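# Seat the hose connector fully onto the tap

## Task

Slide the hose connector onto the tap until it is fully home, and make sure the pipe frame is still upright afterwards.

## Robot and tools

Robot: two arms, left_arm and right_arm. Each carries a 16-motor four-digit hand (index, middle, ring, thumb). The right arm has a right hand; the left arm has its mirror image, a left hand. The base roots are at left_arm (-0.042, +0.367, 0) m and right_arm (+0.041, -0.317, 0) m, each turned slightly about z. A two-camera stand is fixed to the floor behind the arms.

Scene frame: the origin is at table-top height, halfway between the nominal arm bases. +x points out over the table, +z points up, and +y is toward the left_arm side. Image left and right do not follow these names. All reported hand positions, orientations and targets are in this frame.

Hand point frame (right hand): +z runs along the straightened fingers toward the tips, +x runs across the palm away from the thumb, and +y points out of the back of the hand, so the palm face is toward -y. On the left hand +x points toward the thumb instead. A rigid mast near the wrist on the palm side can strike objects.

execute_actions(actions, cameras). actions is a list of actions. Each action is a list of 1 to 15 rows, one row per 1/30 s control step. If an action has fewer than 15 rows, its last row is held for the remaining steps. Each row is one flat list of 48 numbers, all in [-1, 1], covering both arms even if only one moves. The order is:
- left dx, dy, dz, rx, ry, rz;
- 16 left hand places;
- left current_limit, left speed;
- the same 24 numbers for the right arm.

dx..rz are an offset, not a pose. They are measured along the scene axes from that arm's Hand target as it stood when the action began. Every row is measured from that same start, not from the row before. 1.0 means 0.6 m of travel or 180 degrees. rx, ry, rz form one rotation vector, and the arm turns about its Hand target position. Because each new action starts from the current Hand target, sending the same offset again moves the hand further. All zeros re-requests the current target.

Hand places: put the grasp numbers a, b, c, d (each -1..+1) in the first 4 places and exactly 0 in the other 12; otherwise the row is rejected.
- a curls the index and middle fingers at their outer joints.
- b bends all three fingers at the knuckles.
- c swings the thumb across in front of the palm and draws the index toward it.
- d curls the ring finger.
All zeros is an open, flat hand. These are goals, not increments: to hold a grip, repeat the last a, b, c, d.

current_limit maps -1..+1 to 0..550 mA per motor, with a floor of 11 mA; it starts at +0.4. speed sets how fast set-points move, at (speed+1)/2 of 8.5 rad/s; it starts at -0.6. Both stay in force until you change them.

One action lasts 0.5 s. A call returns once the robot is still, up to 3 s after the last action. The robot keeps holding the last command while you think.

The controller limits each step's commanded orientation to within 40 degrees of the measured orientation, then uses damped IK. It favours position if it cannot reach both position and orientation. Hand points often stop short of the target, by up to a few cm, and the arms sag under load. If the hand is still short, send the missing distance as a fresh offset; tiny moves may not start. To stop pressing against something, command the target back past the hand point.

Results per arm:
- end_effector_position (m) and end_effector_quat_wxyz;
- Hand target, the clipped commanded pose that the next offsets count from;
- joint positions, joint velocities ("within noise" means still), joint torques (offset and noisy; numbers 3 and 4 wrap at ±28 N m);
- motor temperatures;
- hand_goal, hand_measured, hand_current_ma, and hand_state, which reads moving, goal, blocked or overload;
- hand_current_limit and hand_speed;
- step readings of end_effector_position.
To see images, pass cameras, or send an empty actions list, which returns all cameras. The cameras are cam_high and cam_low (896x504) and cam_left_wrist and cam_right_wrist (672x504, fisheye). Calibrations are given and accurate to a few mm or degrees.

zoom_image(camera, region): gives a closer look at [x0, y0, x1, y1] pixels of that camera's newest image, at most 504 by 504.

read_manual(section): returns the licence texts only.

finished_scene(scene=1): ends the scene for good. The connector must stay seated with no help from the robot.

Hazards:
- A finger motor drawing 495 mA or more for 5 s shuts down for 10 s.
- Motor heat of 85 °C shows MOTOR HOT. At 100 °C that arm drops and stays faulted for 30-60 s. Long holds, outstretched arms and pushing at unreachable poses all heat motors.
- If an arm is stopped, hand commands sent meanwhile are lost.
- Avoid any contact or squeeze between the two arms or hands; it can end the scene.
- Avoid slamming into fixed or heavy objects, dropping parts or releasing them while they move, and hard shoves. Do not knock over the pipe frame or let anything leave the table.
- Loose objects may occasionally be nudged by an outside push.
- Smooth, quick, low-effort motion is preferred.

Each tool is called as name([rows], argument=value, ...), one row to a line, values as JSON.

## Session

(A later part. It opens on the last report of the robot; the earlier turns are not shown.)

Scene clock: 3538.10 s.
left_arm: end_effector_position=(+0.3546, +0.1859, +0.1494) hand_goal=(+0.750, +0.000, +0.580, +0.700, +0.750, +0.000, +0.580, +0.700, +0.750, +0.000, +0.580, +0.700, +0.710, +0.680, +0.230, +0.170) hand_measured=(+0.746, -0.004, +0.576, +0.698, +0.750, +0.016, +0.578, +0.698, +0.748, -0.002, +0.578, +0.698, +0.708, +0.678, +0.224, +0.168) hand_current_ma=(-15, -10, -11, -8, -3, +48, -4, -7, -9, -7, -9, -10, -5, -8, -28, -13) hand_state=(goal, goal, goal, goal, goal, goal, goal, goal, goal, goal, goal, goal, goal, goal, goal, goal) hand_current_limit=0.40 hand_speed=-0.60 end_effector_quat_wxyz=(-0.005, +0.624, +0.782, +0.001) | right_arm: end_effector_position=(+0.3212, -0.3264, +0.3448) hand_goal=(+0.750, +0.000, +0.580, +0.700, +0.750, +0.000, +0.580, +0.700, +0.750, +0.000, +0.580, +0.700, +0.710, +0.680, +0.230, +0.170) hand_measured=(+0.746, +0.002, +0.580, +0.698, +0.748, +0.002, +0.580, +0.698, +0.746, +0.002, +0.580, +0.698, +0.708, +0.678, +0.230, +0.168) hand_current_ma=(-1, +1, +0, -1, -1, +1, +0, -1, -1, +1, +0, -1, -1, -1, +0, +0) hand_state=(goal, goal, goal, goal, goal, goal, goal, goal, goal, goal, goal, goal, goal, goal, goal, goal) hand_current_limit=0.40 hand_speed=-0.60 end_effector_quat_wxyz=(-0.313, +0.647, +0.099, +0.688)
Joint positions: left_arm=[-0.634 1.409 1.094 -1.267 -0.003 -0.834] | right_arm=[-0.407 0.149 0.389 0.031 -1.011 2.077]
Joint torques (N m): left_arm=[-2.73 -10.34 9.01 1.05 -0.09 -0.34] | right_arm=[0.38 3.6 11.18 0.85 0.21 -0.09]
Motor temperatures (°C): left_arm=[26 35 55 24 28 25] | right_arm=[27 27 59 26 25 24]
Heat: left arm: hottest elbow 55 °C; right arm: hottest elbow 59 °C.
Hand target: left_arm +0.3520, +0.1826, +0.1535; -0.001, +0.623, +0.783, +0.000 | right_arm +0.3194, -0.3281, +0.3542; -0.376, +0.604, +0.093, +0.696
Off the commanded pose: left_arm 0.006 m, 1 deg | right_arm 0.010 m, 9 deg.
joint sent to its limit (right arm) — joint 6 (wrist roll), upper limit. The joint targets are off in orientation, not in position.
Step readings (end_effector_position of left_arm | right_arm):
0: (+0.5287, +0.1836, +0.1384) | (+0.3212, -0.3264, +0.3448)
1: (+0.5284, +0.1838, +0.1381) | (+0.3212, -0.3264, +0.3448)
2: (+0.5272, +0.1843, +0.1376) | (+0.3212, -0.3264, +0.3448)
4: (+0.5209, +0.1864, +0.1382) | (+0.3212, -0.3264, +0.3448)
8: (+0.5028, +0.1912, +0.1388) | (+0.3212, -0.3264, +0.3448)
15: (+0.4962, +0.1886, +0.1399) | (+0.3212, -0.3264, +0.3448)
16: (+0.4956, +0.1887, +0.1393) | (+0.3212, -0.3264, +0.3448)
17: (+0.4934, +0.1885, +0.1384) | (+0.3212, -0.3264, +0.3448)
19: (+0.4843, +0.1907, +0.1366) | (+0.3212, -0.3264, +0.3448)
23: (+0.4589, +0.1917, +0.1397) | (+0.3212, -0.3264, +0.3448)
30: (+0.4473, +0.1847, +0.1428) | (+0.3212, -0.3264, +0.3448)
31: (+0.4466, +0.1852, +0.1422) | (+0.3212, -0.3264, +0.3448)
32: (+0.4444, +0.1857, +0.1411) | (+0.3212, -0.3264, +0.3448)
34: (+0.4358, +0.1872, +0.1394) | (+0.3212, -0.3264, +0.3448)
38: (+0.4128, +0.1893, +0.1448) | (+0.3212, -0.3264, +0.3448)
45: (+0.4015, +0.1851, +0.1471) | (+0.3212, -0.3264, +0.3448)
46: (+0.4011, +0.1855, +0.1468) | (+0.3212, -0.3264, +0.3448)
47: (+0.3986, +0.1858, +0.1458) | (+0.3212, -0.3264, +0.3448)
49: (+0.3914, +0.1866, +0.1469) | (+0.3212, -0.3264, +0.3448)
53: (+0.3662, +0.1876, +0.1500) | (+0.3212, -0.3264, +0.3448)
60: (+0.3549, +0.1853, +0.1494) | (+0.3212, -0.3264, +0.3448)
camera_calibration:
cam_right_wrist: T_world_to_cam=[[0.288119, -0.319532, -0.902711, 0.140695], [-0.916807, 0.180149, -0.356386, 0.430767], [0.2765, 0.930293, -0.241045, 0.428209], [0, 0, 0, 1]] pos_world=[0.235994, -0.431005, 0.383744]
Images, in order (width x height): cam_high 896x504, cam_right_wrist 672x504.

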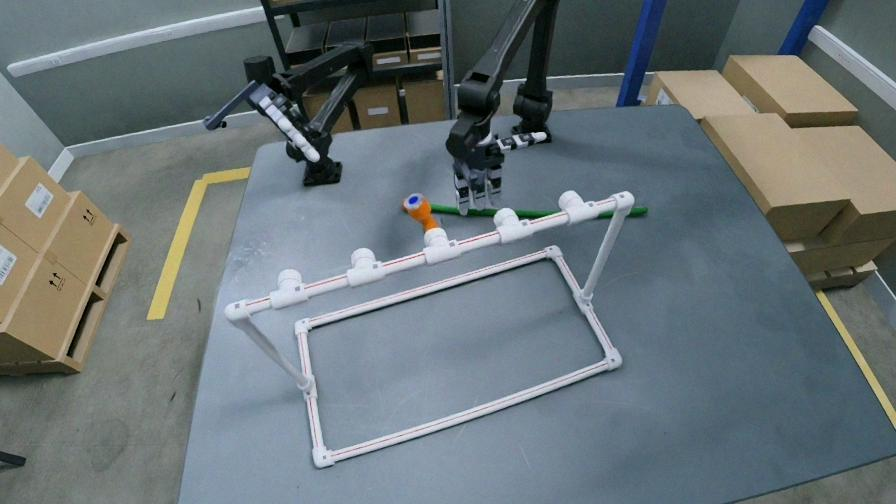

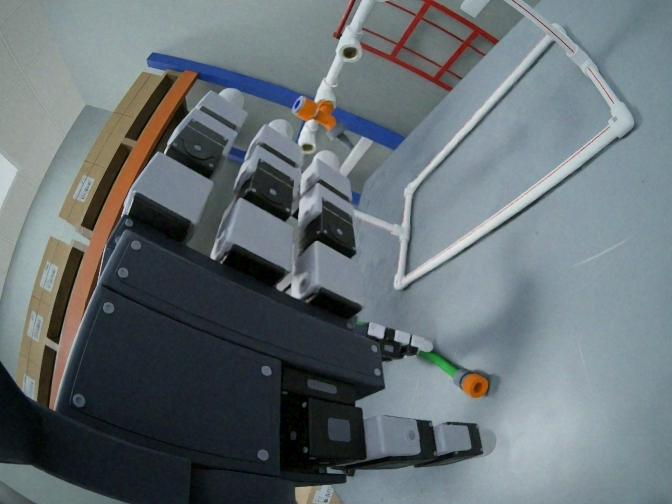

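execute_actions([
  [[0.03,0.0,0.1,0,0,0,0,0,0,0,0,0,0,0,0,0,0,0,0,0,0,0,0.4,-0.6,0,0,0,0,0,0,0,0,0,0,0,0,0,0,0,0,0,0,0,0,0,0,0.4,-0.6]],
  [[0.06,0.16,0.04,0,0,0,0,0,0,0,0,0,0,0,0,0,0,0,0,0,0,0,0.4,-0.6,0,0,0,0,0,0,0,0,0,0,0,0,0,0,0,0,0,0,0,0,0,0,0.4,-0.6]],
  [[0.06,0.2,0.0,0,0,0,0,0,0,0,0,0,0,0,0,0,0,0,0,0,0,0,0.4,-0.6,0,0,0,0,0,0,0,0,0,0,0,0,0,0,0,0,0,0,0,0,0,0,0.4,-0.6]],
  [[0.0,0.15,0.0,0,0,0,0,0,0,0,0,0,0,0,0,0,0,0,0,0,0,0,0.4,-0.6,0,0,0,0,0,0,0,0,0,0,0,0,0,0,0,0,0,0,0,0,0,0,0.4,-0.6]],
  [[0.0,0.0,-0.07,0,0,0,0,0,0,0,0,0,0,0,0,0,0,0,0,0,0,0,0.4,-0.6,0,0,0,0,0,0,0,0,0,0,0,0,0,0,0,0,0,0,0,0,0,0,0.4,-0.6]],
], cameras=["cam_high"])

zoom_image(camera="cam_high", region=[440, 100, 680, 260])

Scene clock: 3631.90 s.
left_arm: end_effector_position=(+0.4345, +0.4929, +0.1919) hand_goal=(+0.750, +0.000, +0.580, +0.700, +0.750, +0.000, +0.580, +0.700, +0.750, +0.000, +0.580, +0.700, +0.710, +0.680, +0.230, +0.170) hand_measured=(+0.748, -0.002, +0.578, +0.698, +0.748, +0.000, +0.578, +0.698, +0.748, -0.002, +0.578, +0.698, +0.710, +0.678, +0.224, +0.168) hand_current_ma=(-8, -4, -9, -8, -5, +2, -4, -7, -8, -4, -7, -9, -1, -8, -28, -13) hand_state=(goal, goal, goal, goal, goal, goal, goal, goal, goal, goal, goal, goal, goal, goal, goal, goal) hand_current_limit=0.40 hand_speed=-0.60 end_effector_quat_wxyz=(-0.007, +0.614, +0.789, -0.005) | right_arm: end_effector_position=(+0.3212, -0.3264, +0.3448) hand_goal=(+0.750, +0.000, +0.580, +0.700, +0.750, +0.000, +0.580, +0.700, +0.750, +0.000, +0.580, +0.700, +0.710, +0.680, +0.230, +0.170) hand_measured=(+0.746, +0.002, +0.580, +0.698, +0.748, +0.002, +0.580, +0.698, +0.746, +0.002, +0.580, +0.698, +0.708, +0.678, +0.230, +0.168) hand_current_ma=(-1, +1, +0, -1, -1, +1, +0, -1, -1, +1, +0, -1, -1, -1, +0, +0) hand_state=(goal, goal, goal, goal, goal, goal, goal, goal, goal, goal, goal, goal, goal, goal, goal, goal) hand_current_limit=0.40 hand_speed=-0.60 end_effector_quat_wxyz=(-0.313, +0.647, +0.099, +0.688)
Joint positions: left_arm=[0.18 1.433 1.238 -1.392 -0.005 -0.044] | right_arm=[-0.407 0.149 0.389 0.031 -1.011 2.077]
Joint torques (N m): left_arm=[-2.55 -10.17 10.11 1.74 -0.03 -0.13] | right_arm=[0.5 3.66 11.19 0.84 0.2 -0.09]
Motor temperatures (°C): left_arm=[26 33 50 24 27 25] | right_arm=[27 27 59 26 25 24]
Heat: left arm: hottest elbow 50 °C; right arm: hottest elbow 59 °C.
Hand target: left_arm +0.4420, +0.4885, +0.1955; -0.001, +0.623, +0.783, +0.000 | right_arm +0.3194, -0.3281, +0.3542; -0.376, +0.604, +0.093, +0.696
Off the commanded pose: left_arm 0.010 m, 2 deg | right_arm 0.010 m, 9 deg.
joint sent to its limit (right arm) — joint 6 (wrist roll), upper limit. The joint targets are off in orientation, not in position.
Step readings (end_effector_position of left_arm | right_arm):
0: (+0.3546, +0.1860, +0.1494) | (+0.3212, -0.3264, +0.3448)
1: (+0.3544, +0.1861, +0.1495) | (+0.3212, -0.3264, +0.3448)
2: (+0.3531, +0.1870, +0.1500) | (+0.3212, -0.3264, +0.3448)
4: (+0.3488, +0.1900, +0.1544) | (+0.3212, -0.3264, +0.3448)
8: (+0.3500, +0.1898, +0.1723) | (+0.3212, -0.3264, +0.3448)
15: (+0.3577, +0.1860, +0.1906) | (+0.3212, -0.3264, +0.3448)
16: (+0.3576, +0.1866, +0.1906) | (+0.3212, -0.3264, +0.3448)
17: (+0.3581, +0.1894, +0.1908) | (+0.3212, -0.3264, +0.3448)
19: (+0.3630, +0.2052, +0.1929) | (+0.3212, -0.3264, +0.3448)
23: (+0.3800, +0.2636, +0.2043) | (+0.3212, -0.3264, +0.3448)
30: (+0.3906, +0.2925, +0.2141) | (+0.3212, -0.3264, +0.3448)
31: (+0.3910, +0.2916, +0.2144) | (+0.3212, -0.3264, +0.3448)
32: (+0.3925, +0.2933, +0.2145) | (+0.3212, -0.3264, +0.3448)
34: (+0.3980, +0.3076, +0.2144) | (+0.3212, -0.3264, +0.3448)
38: (+0.4078, +0.3762, +0.2152) | (+0.3212, -0.3264, +0.3448)
45: (+0.4203, +0.4114, +0.2198) | (+0.3212, -0.3264, +0.3448)
46: (+0.4219, +0.4096, +0.2197) | (+0.3212, -0.3264, +0.3448)
47: (+0.4230, +0.4107, +0.2197) | (+0.3212, -0.3264, +0.3448)
49: (+0.4242, +0.4182, +0.2188) | (+0.3212, -0.3264, +0.3448)
53: (+0.4199, +0.4663, +0.2181) | (+0.3212, -0.3264, +0.3448)
60: (+0.4218, +0.4955, +0.2173) | (+0.3212, -0.3264, +0.3448)
61: (+0.4227, +0.4941, +0.2169) | (+0.3212, -0.3264, +0.3448)
62: (+0.4239, +0.4935, +0.2166) | (+0.3212, -0.3264, +0.3448)
64: (+0.4291, +0.4936, +0.2154) | (+0.3212, -0.3264, +0.3448)
68: (+0.4346, +0.4934, +0.2058) | (+0.3212, -0.3264, +0.3448)
75: (+0.4339, +0.4929, +0.1917) | (+0.3212, -0.3264, +0.3448)
Images, in order (width x height): cam_high 896x504.

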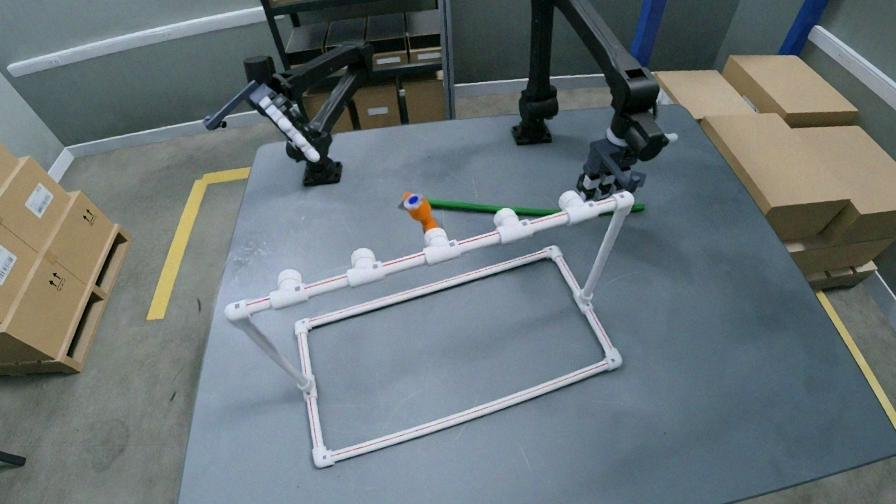

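Scaled by 2.100 from the camera's 896x504 image, which has a finer 1280x720 frame.

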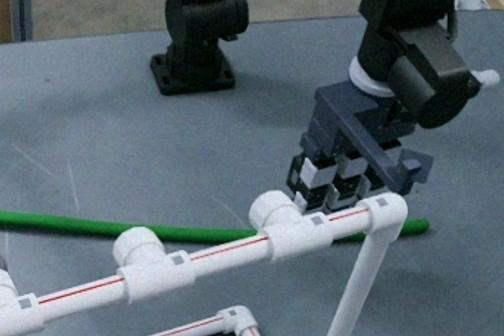

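execute_actions([
  [[0.0,0.0,-0.07,0,0,0,0,0,0,0,0,0,0,0,0,0,0,0,0,0,0,0,0.4,-0.6,0,0,0,0,0,0,0,0,0,0,0,0,0,0,0,0,0,0,0,0,0,0,0.4,-0.6]],
  [[-0.08,0.0,0,0,0,0,0,0,0,0,0,0,0,0,0,0,0,0,0,0,0,0,0.4,-0.6,0,0,0,0,0,0,0,0,0,0,0,0,0,0,0,0,0,0,0,0,0,0,0.4,-0.6]],
  [[-0.1,0.0,0,0,0,0,0,0,0,0,0,0,0,0,0,0,0,0,0,0,0,0,0.4,-0.6,0,0,0,0,0,0,0,0,0,0,0,0,0,0,0,0,0,0,0,0,0,0,0.4,-0.6]],
  [[-0.1,0.0,0,0,0,0,0,0,0,0,0,0,0,0,0,0,0,0,0,0,0,0,0.4,-0.6,0,0,0,0,0,0,0,0,0,0,0,0,0,0,0,0,0,0,0,0,0,0,0.4,-0.6]],
  [[-0.1,0.0,0,0,0,0,0,0,0,0,0,0,0,0,0,0,0,0,0,0,0,0,0.4,-0.6,0,0,0,0,0,0,0,0,0,0,0,0,0,0,0,0,0,0,0,0,0,0,0.4,-0.6]],
], cameras=["cam_high"])

Scene clock: 3652.83 s.
left_arm: end_effector_position=(+0.2133, +0.4864, +0.1465) hand_goal=(+0.750, +0.000, +0.580, +0.700, +0.750, +0.000, +0.580, +0.700, +0.750, +0.000, +0.580, +0.700, +0.710, +0.680, +0.230, +0.170) hand_measured=(+0.748, -0.002, +0.578, +0.698, +0.748, +0.000, +0.578, +0.698, +0.748, -0.002, +0.578, +0.698, +0.708, +0.678, +0.224, +0.168) hand_current_ma=(-9, -8, -9, -8, -7, +2, -4, -7, -9, -4, -6, -9, -4, -8, -28, -13) hand_state=(goal, goal, goal, goal, goal, goal, goal, goal, goal, goal, goal, goal, goal, goal, goal, goal) hand_current_limit=0.40 hand_speed=-0.60 end_effector_quat_wxyz=(-0.004, +0.622, +0.783, -0.004) | right_arm: end_effector_position=(+0.3212, -0.3264, +0.3448) hand_goal=(+0.750, +0.000, +0.580, +0.700, +0.750, +0.000, +0.580, +0.700, +0.750, +0.000, +0.580, +0.700, +0.710, +0.680, +0.230, +0.170) hand_measured=(+0.746, +0.002, +0.580, +0.698, +0.748, +0.002, +0.580, +0.698, +0.746, +0.002, +0.580, +0.698, +0.708, +0.678, +0.230, +0.168) hand_current_ma=(-1, +1, +0, -1, -1, +1, +0, -1, -1, +1, +0, -1, -1, -1, +0, +0) hand_state=(goal, goal, goal, goal, goal, goal, goal, goal, goal, goal, goal, goal, goal, goal, goal, goal) hand_current_limit=0.40 hand_speed=-0.60 end_effector_quat_wxyz=(-0.313, +0.647, +0.099, +0.688)
Joint positions: left_arm=[0.388 0.84 0.675 -1.417 -0.004 0.183] | right_arm=[-0.407 0.149 0.389 0.031 -1.011 2.077]
Joint torques (N m): left_arm=[-0.79 -2.67 10.44 0.85 -0.08 -0.11] | right_arm=[0.38 3.6 11.12 0.92 0.18 -0.09]
Motor temperatures (°C): left_arm=[26 33 51 24 27 25] | right_arm=[27 27 59 26 25 24]
Heat: left arm: hottest elbow 51 °C; right arm: hottest elbow 59 °C.
Hand target: left_arm +0.2141, +0.4886, +0.1536; -0.001, +0.623, +0.782, +0.000 | right_arm +0.3194, -0.3281, +0.3542; -0.376, +0.604, +0.093, +0.696
Off the commanded pose: left_arm 0.008 m, 1 deg | right_arm 0.010 m, 9 deg.
joint sent to its limit (right arm) — joint 6 (wrist roll), upper limit. The joint targets are off in orientation, not in position.
Step readings (end_effector_position of left_arm | right_arm):
0: (+0.4345, +0.4928, +0.1919) | (+0.3212, -0.3264, +0.3448)
1: (+0.4346, +0.4929, +0.1918) | (+0.3212, -0.3264, +0.3448)
2: (+0.4354, +0.4930, +0.1902) | (+0.3212, -0.3264, +0.3448)
4: (+0.4376, +0.4935, +0.1845) | (+0.3212, -0.3264, +0.3448)
8: (+0.4329, +0.4924, +0.1609) | (+0.3212, -0.3264, +0.3448)
15: (+0.4329, +0.4924, +0.1473) | (+0.3212, -0.3264, +0.3448)
16: (+0.4331, +0.4925, +0.1473) | (+0.3212, -0.3264, +0.3448)
17: (+0.4316, +0.4920, +0.1461) | (+0.3212, -0.3264, +0.3448)
19: (+0.4235, +0.4899, +0.1423) | (+0.3212, -0.3264, +0.3448)
23: (+0.4015, +0.4851, +0.1443) | (+0.3212, -0.3264, +0.3448)
30: (+0.3945, +0.4847, +0.1475) | (+0.3212, -0.3264, +0.3448)
31: (+0.3942, +0.4845, +0.1472) | (+0.3212, -0.3264, +0.3448)
32: (+0.3915, +0.4842, +0.1462) | (+0.3212, -0.3264, +0.3448)
34: (+0.3814, +0.4835, +0.1474) | (+0.3212, -0.3264, +0.3448)
38: (+0.3469, +0.4845, +0.1480) | (+0.3212, -0.3264, +0.3448)
45: (+0.3337, +0.4866, +0.1453) | (+0.3212, -0.3264, +0.3448)
46: (+0.3334, +0.4865, +0.1451) | (+0.3212, -0.3264, +0.3448)
47: (+0.3306, +0.4865, +0.1441) | (+0.3212, -0.3264, +0.3448)
49: (+0.3188, +0.4856, +0.1417) | (+0.3212, -0.3264, +0.3448)
53: (+0.2834, +0.4850, +0.1396) | (+0.3212, -0.3264, +0.3448)
60: (+0.2738, +0.4866, +0.1467) | (+0.3212, -0.3264, +0.3448)
61: (+0.2733, +0.4864, +0.1464) | (+0.3212, -0.3264, +0.3448)
62: (+0.2705, +0.4867, +0.1456) | (+0.3212, -0.3264, +0.3448)
64: (+0.2592, +0.4864, +0.1438) | (+0.3212, -0.3264, +0.3448)
68: (+0.2254, +0.4861, +0.1417) | (+0.3212, -0.3264, +0.3448)
75: (+0.2139, +0.4873, +0.1468) | (+0.3212, -0.3264, +0.3448)
Images, in order (width x height): cam_high 896x504.

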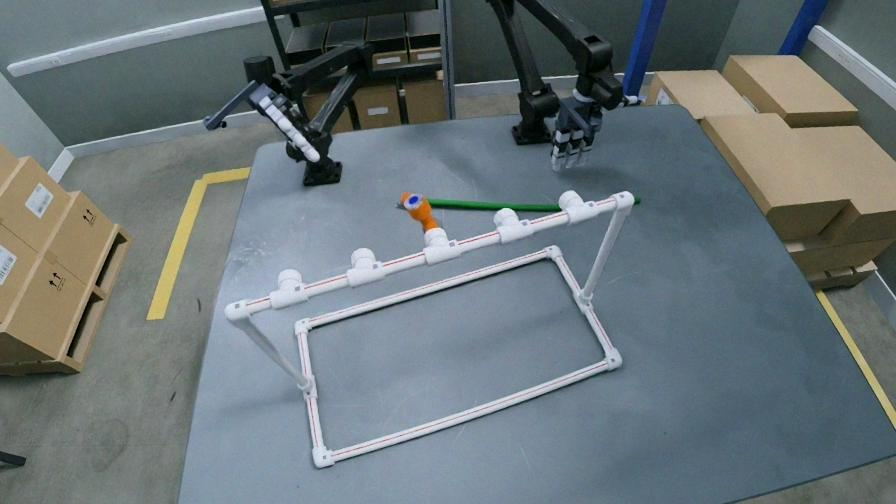

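execute_actions([
  [[0.03,0.0,0.1,0,0,0,0,0,0,0,0,0,0,0,0,0,0,0,0,0,0,0,0.4,-0.6,0,0,0,0,0,0,0,0,0,0,0,0,0,0,0,0,0,0,0,0,0,0,0.4,-0.6]],
  [[0.18,0.0,0.0,0,0,0,0,0,0,0,0,0,0,0,0,0,0,0,0,0,0,0,0.4,-0.6,0,0,0,0,0,0,0,0,0,0,0,0,0,0,0,0,0,0,0,0,0,0,0.4,-0.6]],
  [[0.15,0.0,0,0,0,0,0,0,0,0,0,0,0,0,0,0,0,0,0,0,0,0,0.4,-0.6,0,0,0,0,0,0,0,0,0,0,0,0,0,0,0,0,0,0,0,0,0,0,0.4,-0.6]],
  [[0.0,0.0,-0.08,0,0,0,0,0,0,0,0,0,0,0,0,0,0,0,0,0,0,0,0.4,-0.6,0,0,0,0,0,0,0,0,0,0,0,0,0,0,0,0,0,0,0,0,0,0,0.4,-0.6]],
  [[0.0,0.0,-0.045,0,0,0,0,0,0,0,0,0,0,0,0,0,0,0,0,0,0,0,0.4,-0.6,0,0,0,0,0,0,0,0,0,0,0,0,0,0,0,0,0,0,0,0,0,0,0.4,-0.6]],
], cameras=["cam_high"])

zoom_image(camera="cam_high", region=[480, 120, 680, 260])

Scene clock: 3677.13 s.
left_arm: end_effector_position=(+0.4242, +0.4873, +0.1351) hand_goal=(+0.750, +0.000, +0.580, +0.700, +0.750, +0.000, +0.580, +0.700, +0.750, +0.000, +0.580, +0.700, +0.710, +0.680, +0.230, +0.170) hand_measured=(+0.748, -0.002, +0.578, +0.698, +0.748, +0.000, +0.578, +0.698, +0.748, -0.002, +0.578, +0.698, +0.710, +0.678, +0.224, +0.168) hand_current_ma=(-7, -6, -7, -8, -6, +2, -4, -7, -7, -4, -6, -9, +0, -8, -28, -13) hand_state=(goal, goal, goal, goal, goal, goal, goal, goal, goal, goal, goal, goal, goal, goal, goal, goal) hand_current_limit=0.40 hand_speed=-0.60 end_effector_quat_wxyz=(-0.004, +0.626, +0.780, -0.007) | right_arm: end_effector_position=(+0.3212, -0.3264, +0.3448) hand_goal=(+0.750, +0.000, +0.580, +0.700, +0.750, +0.000, +0.580, +0.700, +0.750, +0.000, +0.580, +0.700, +0.710, +0.680, +0.230, +0.170) hand_measured=(+0.746, +0.002, +0.580, +0.698, +0.748, +0.002, +0.580, +0.698, +0.746, +0.002, +0.580, +0.698, +0.708, +0.678, +0.230, +0.168) hand_current_ma=(-1, +1, +0, -1, -1, +1, +0, -1, -1, +1, +0, -1, -1, -1, +0, +0) hand_state=(goal, goal, goal, goal, goal, goal, goal, goal, goal, goal, goal, goal, goal, goal, goal, goal) hand_current_limit=0.40 hand_speed=-0.60 end_effector_quat_wxyz=(-0.313, +0.647, +0.099, +0.688)
Joint positions: left_arm=[0.181 1.443 1.094 -1.238 0.003 -0.013] | right_arm=[-0.407 0.149 0.389 0.031 -1.011 2.077]
Joint torques (N m): left_arm=[-2.02 -9.82 9.65 1.61 -0.27 -0.33] | right_arm=[-0.03 4.07 11.1 0.8 0.2 -0.08]
Motor temperatures (°C): left_arm=[26 33 50 24 27 25] | right_arm=[27 27 59 26 25 24]
Heat: left arm: hottest elbow 50 °C; right arm: hottest elbow 59 °C.
Hand target: left_arm +0.4300, +0.4886, +0.1385; +0.000, +0.623, +0.783, +0.000 | right_arm +0.3194, -0.3281, +0.3542; -0.376, +0.604, +0.093, +0.696
Off the commanded pose: left_arm 0.007 m, 1 deg | right_arm 0.010 m, 9 deg.
joint sent to its limit (right arm) — joint 6 (wrist roll), upper limit. The joint targets are off in orientation, not in position.
Step readings (end_effector_position of left_arm | right_arm):
0: (+0.2133, +0.4864, +0.1465) | (+0.3212, -0.3264, +0.3448)
1: (+0.2131, +0.4863, +0.1464) | (+0.3212, -0.3264, +0.3448)
2: (+0.2114, +0.4855, +0.1466) | (+0.3212, -0.3264, +0.3448)
4: (+0.2075, +0.4839, +0.1514) | (+0.3212, -0.3264, +0.3448)
8: (+0.2147, +0.4856, +0.1772) | (+0.3212, -0.3264, +0.3448)
15: (+0.2215, +0.4871, +0.1960) | (+0.3212, -0.3264, +0.3448)
16: (+0.2215, +0.4868, +0.1951) | (+0.3212, -0.3264, +0.3448)
17: (+0.2239, +0.4865, +0.1938) | (+0.3212, -0.3264, +0.3448)
19: (+0.2421, +0.4824, +0.1941) | (+0.3212, -0.3264, +0.3448)
23: (+0.2969, +0.4749, +0.1937) | (+0.3212, -0.3264, +0.3448)
30: (+0.3201, +0.4798, +0.1868) | (+0.3212, -0.3264, +0.3448)
31: (+0.3206, +0.4804, +0.1876) | (+0.3212, -0.3264, +0.3448)
32: (+0.3234, +0.4811, +0.1887) | (+0.3212, -0.3264, +0.3448)
34: (+0.3406, +0.4831, +0.1935) | (+0.3212, -0.3264, +0.3448)
38: (+0.3920, +0.4842, +0.1987) | (+0.3212, -0.3264, +0.3448)
45: (+0.4109, +0.4838, +0.1864) | (+0.3212, -0.3264, +0.3448)
46: (+0.4109, +0.4839, +0.1862) | (+0.3212, -0.3264, +0.3448)
47: (+0.4121, +0.4843, +0.1864) | (+0.3212, -0.3264, +0.3448)
49: (+0.4188, +0.4858, +0.1869) | (+0.3212, -0.3264, +0.3448)
53: (+0.4259, +0.4874, +0.1782) | (+0.3212, -0.3264, +0.3448)
60: (+0.4234, +0.4871, +0.1609) | (+0.3212, -0.3264, +0.3448)
61: (+0.4236, +0.4871, +0.1609) | (+0.3212, -0.3264, +0.3448)
62: (+0.4245, +0.4873, +0.1604) | (+0.3212, -0.3264, +0.3448)
64: (+0.4267, +0.4878, +0.1575) | (+0.3212, -0.3264, +0.3448)
68: (+0.4247, +0.4873, +0.1443) | (+0.3212, -0.3264, +0.3448)
75: (+0.4238, +0.4872, +0.1349) | (+0.3212, -0.3264, +0.3448)
Images, in order (width x height): cam_high 896x504.

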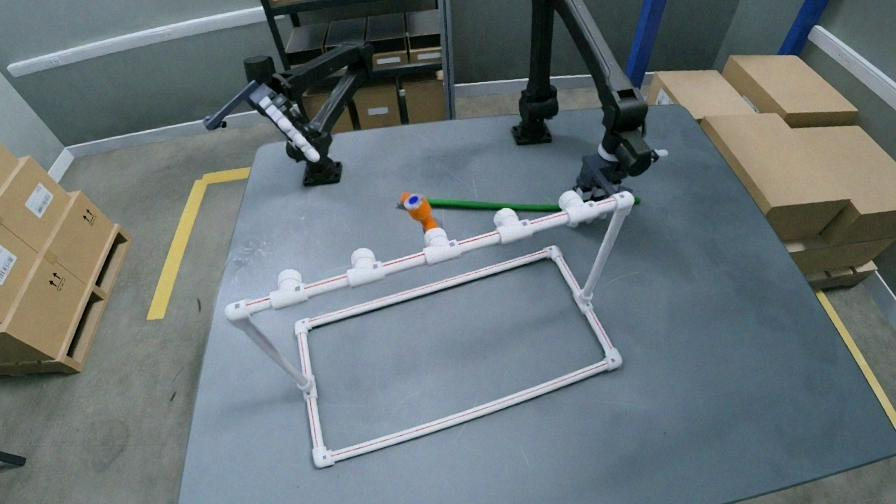

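Scaled by 2.520 from the camera's 896x504 image, which has a finer 1280x720 frame.

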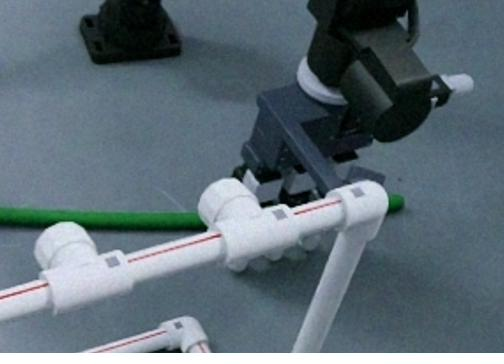

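execute_actions([
  [[-0.08,0.0,0,0,0,0,0,0,0,0,0,0,0,0,0,0,0,0,0,0,0,0,0.4,-0.6,0,0,0,0,0,0,0,0,0,0,0,0,0,0,0,0,0,0,0,0,0,0,0.4,-0.6]],
  [[-0.1,0.0,0,0,0,0,0,0,0,0,0,0,0,0,0,0,0,0,0,0,0,0,0.4,-0.6,0,0,0,0,0,0,0,0,0,0,0,0,0,0,0,0,0,0,0,0,0,0,0.4,-0.6]],
  [[-0.1,0.0,0,0,0,0,0,0,0,0,0,0,0,0,0,0,0,0,0,0,0,0,0.4,-0.6,0,0,0,0,0,0,0,0,0,0,0,0,0,0,0,0,0,0,0,0,0,0,0.4,-0.6]],
  [[-0.1,0.0,-0.01,0,0,0,0,0,0,0,0,0,0,0,0,0,0,0,0,0,0,0,0.4,-0.6,0,0,0,0,0,0,0,0,0,0,0,0,0,0,0,0,0,0,0,0,0,0,0.4,-0.6]],
], cameras=["cam_high"])

zoom_image(camera="cam_high", region=[380, 120, 660, 260])

Scene clock: 3692.77 s.
left_arm: end_effector_position=(+0.2041, +0.4873, +0.1289) hand_goal=(+0.750, +0.000, +0.580, +0.700, +0.750, +0.000, +0.580, +0.700, +0.750, +0.000, +0.580, +0.700, +0.710, +0.680, +0.230, +0.170) hand_measured=(+0.746, -0.004, +0.576, +0.698, +0.748, -0.002, +0.576, +0.698, +0.736, -0.002, +0.574, +0.698, +0.710, +0.678, +0.224, +0.168) hand_current_ma=(-14, -9, -11, -8, -10, -3, -11, -7, -56, -5, -19, -9, -2, -8, -28, -13) hand_state=(goal, goal, goal, goal, goal, goal, goal, goal, goal, goal, goal, goal, goal, goal, goal, goal) hand_current_limit=0.40 hand_speed=-0.60 end_effector_quat_wxyz=(-0.001, +0.621, +0.784, -0.001) | right_arm: end_effector_position=(+0.3212, -0.3264, +0.3448) hand_goal=(+0.750, +0.000, +0.580, +0.700, +0.750, +0.000, +0.580, +0.700, +0.750, +0.000, +0.580, +0.700, +0.710, +0.680, +0.230, +0.170) hand_measured=(+0.746, +0.002, +0.580, +0.698, +0.748, +0.002, +0.580, +0.698, +0.746, +0.002, +0.580, +0.698, +0.708, +0.678, +0.230, +0.168) hand_current_ma=(-1, +1, +0, -1, -1, +1, +0, -1, -1, +1, +0, -1, -1, -1, +0, +0) hand_state=(goal, goal, goal, goal, goal, goal, goal, goal, goal, goal, goal, goal, goal, goal, goal, goal) hand_current_limit=0.40 hand_speed=-0.60 end_effector_quat_wxyz=(-0.313, +0.647, +0.099, +0.688)
Joint positions: left_arm=[0.414 0.816 0.615 -1.372 -0.001 0.207] | right_arm=[-0.407 0.149 0.389 0.031 -1.011 2.077]
Joint torques (N m): left_arm=[-0.67 -2.49 9.74 0.73 -0.17 -0.07] | right_arm=[0.56 4.01 11.19 0.87 0.24 -0.07]
Motor temperatures (°C): left_arm=[26 33 51 24 27 25] | right_arm=[27 27 59 26 25 24]
Heat: left arm: hottest elbow 51 °C; right arm: hottest elbow 59 °C.
Hand target: left_arm +0.2020, +0.4885, +0.1325; -0.001, +0.623, +0.782, +0.000 | right_arm +0.3194, -0.3281, +0.3542; -0.376, +0.604, +0.093, +0.696
Off the commanded pose: left_arm 0.004 m, 0 deg | right_arm 0.010 m, 9 deg.
joint sent to its limit (right arm) — joint 6 (wrist roll), upper limit. The joint targets are off in orientation, not in position.
Step readings (end_effector_position of left_arm | right_arm):
0: (+0.4242, +0.4873, +0.1351) | (+0.3212, -0.3264, +0.3448)
1: (+0.4239, +0.4872, +0.1348) | (+0.3212, -0.3264, +0.3448)
2: (+0.4223, +0.4869, +0.1333) | (+0.3212, -0.3264, +0.3448)
4: (+0.4144, +0.4858, +0.1314) | (+0.3212, -0.3264, +0.3448)
8: (+0.3906, +0.4825, +0.1317) | (+0.3212, -0.3264, +0.3448)
15: (+0.3829, +0.4842, +0.1320) | (+0.3212, -0.3264, +0.3448)
16: (+0.3823, +0.4841, +0.1315) | (+0.3212, -0.3264, +0.3448)
17: (+0.3797, +0.4838, +0.1305) | (+0.3212, -0.3264, +0.3448)
19: (+0.3686, +0.4832, +0.1310) | (+0.3212, -0.3264, +0.3448)
23: (+0.3359, +0.4844, +0.1314) | (+0.3212, -0.3264, +0.3448)
30: (+0.3231, +0.4860, +0.1318) | (+0.3212, -0.3264, +0.3448)
31: (+0.3226, +0.4858, +0.1315) | (+0.3212, -0.3264, +0.3448)
32: (+0.3199, +0.4859, +0.1305) | (+0.3212, -0.3264, +0.3448)
34: (+0.3083, +0.4855, +0.1293) | (+0.3212, -0.3264, +0.3448)
38: (+0.2770, +0.4858, +0.1310) | (+0.3212, -0.3264, +0.3448)
45: (+0.2634, +0.4865, +0.1325) | (+0.3212, -0.3264, +0.3448)
46: (+0.2627, +0.4864, +0.1321) | (+0.3212, -0.3264, +0.3448)
47: (+0.2601, +0.4866, +0.1312) | (+0.3212, -0.3264, +0.3448)
49: (+0.2493, +0.4870, +0.1299) | (+0.3212, -0.3264, +0.3448)
53: (+0.2201, +0.4882, +0.1299) | (+0.3212, -0.3264, +0.3448)
60: (+0.2045, +0.4882, +0.1289) | (+0.3212, -0.3264, +0.3448)
Images, in order (width x height): cam_high 896x504.

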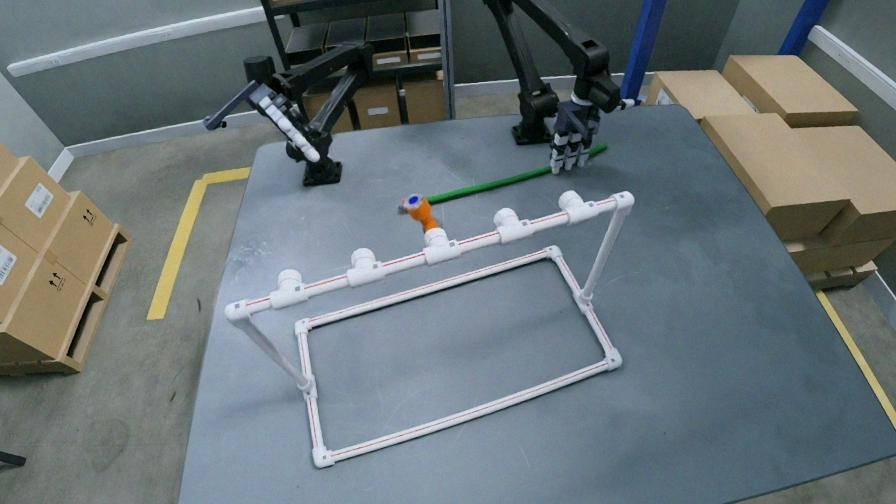

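Scaled by 1.800 from the camera's 896x504 image, which has a finer 1280x720 frame.

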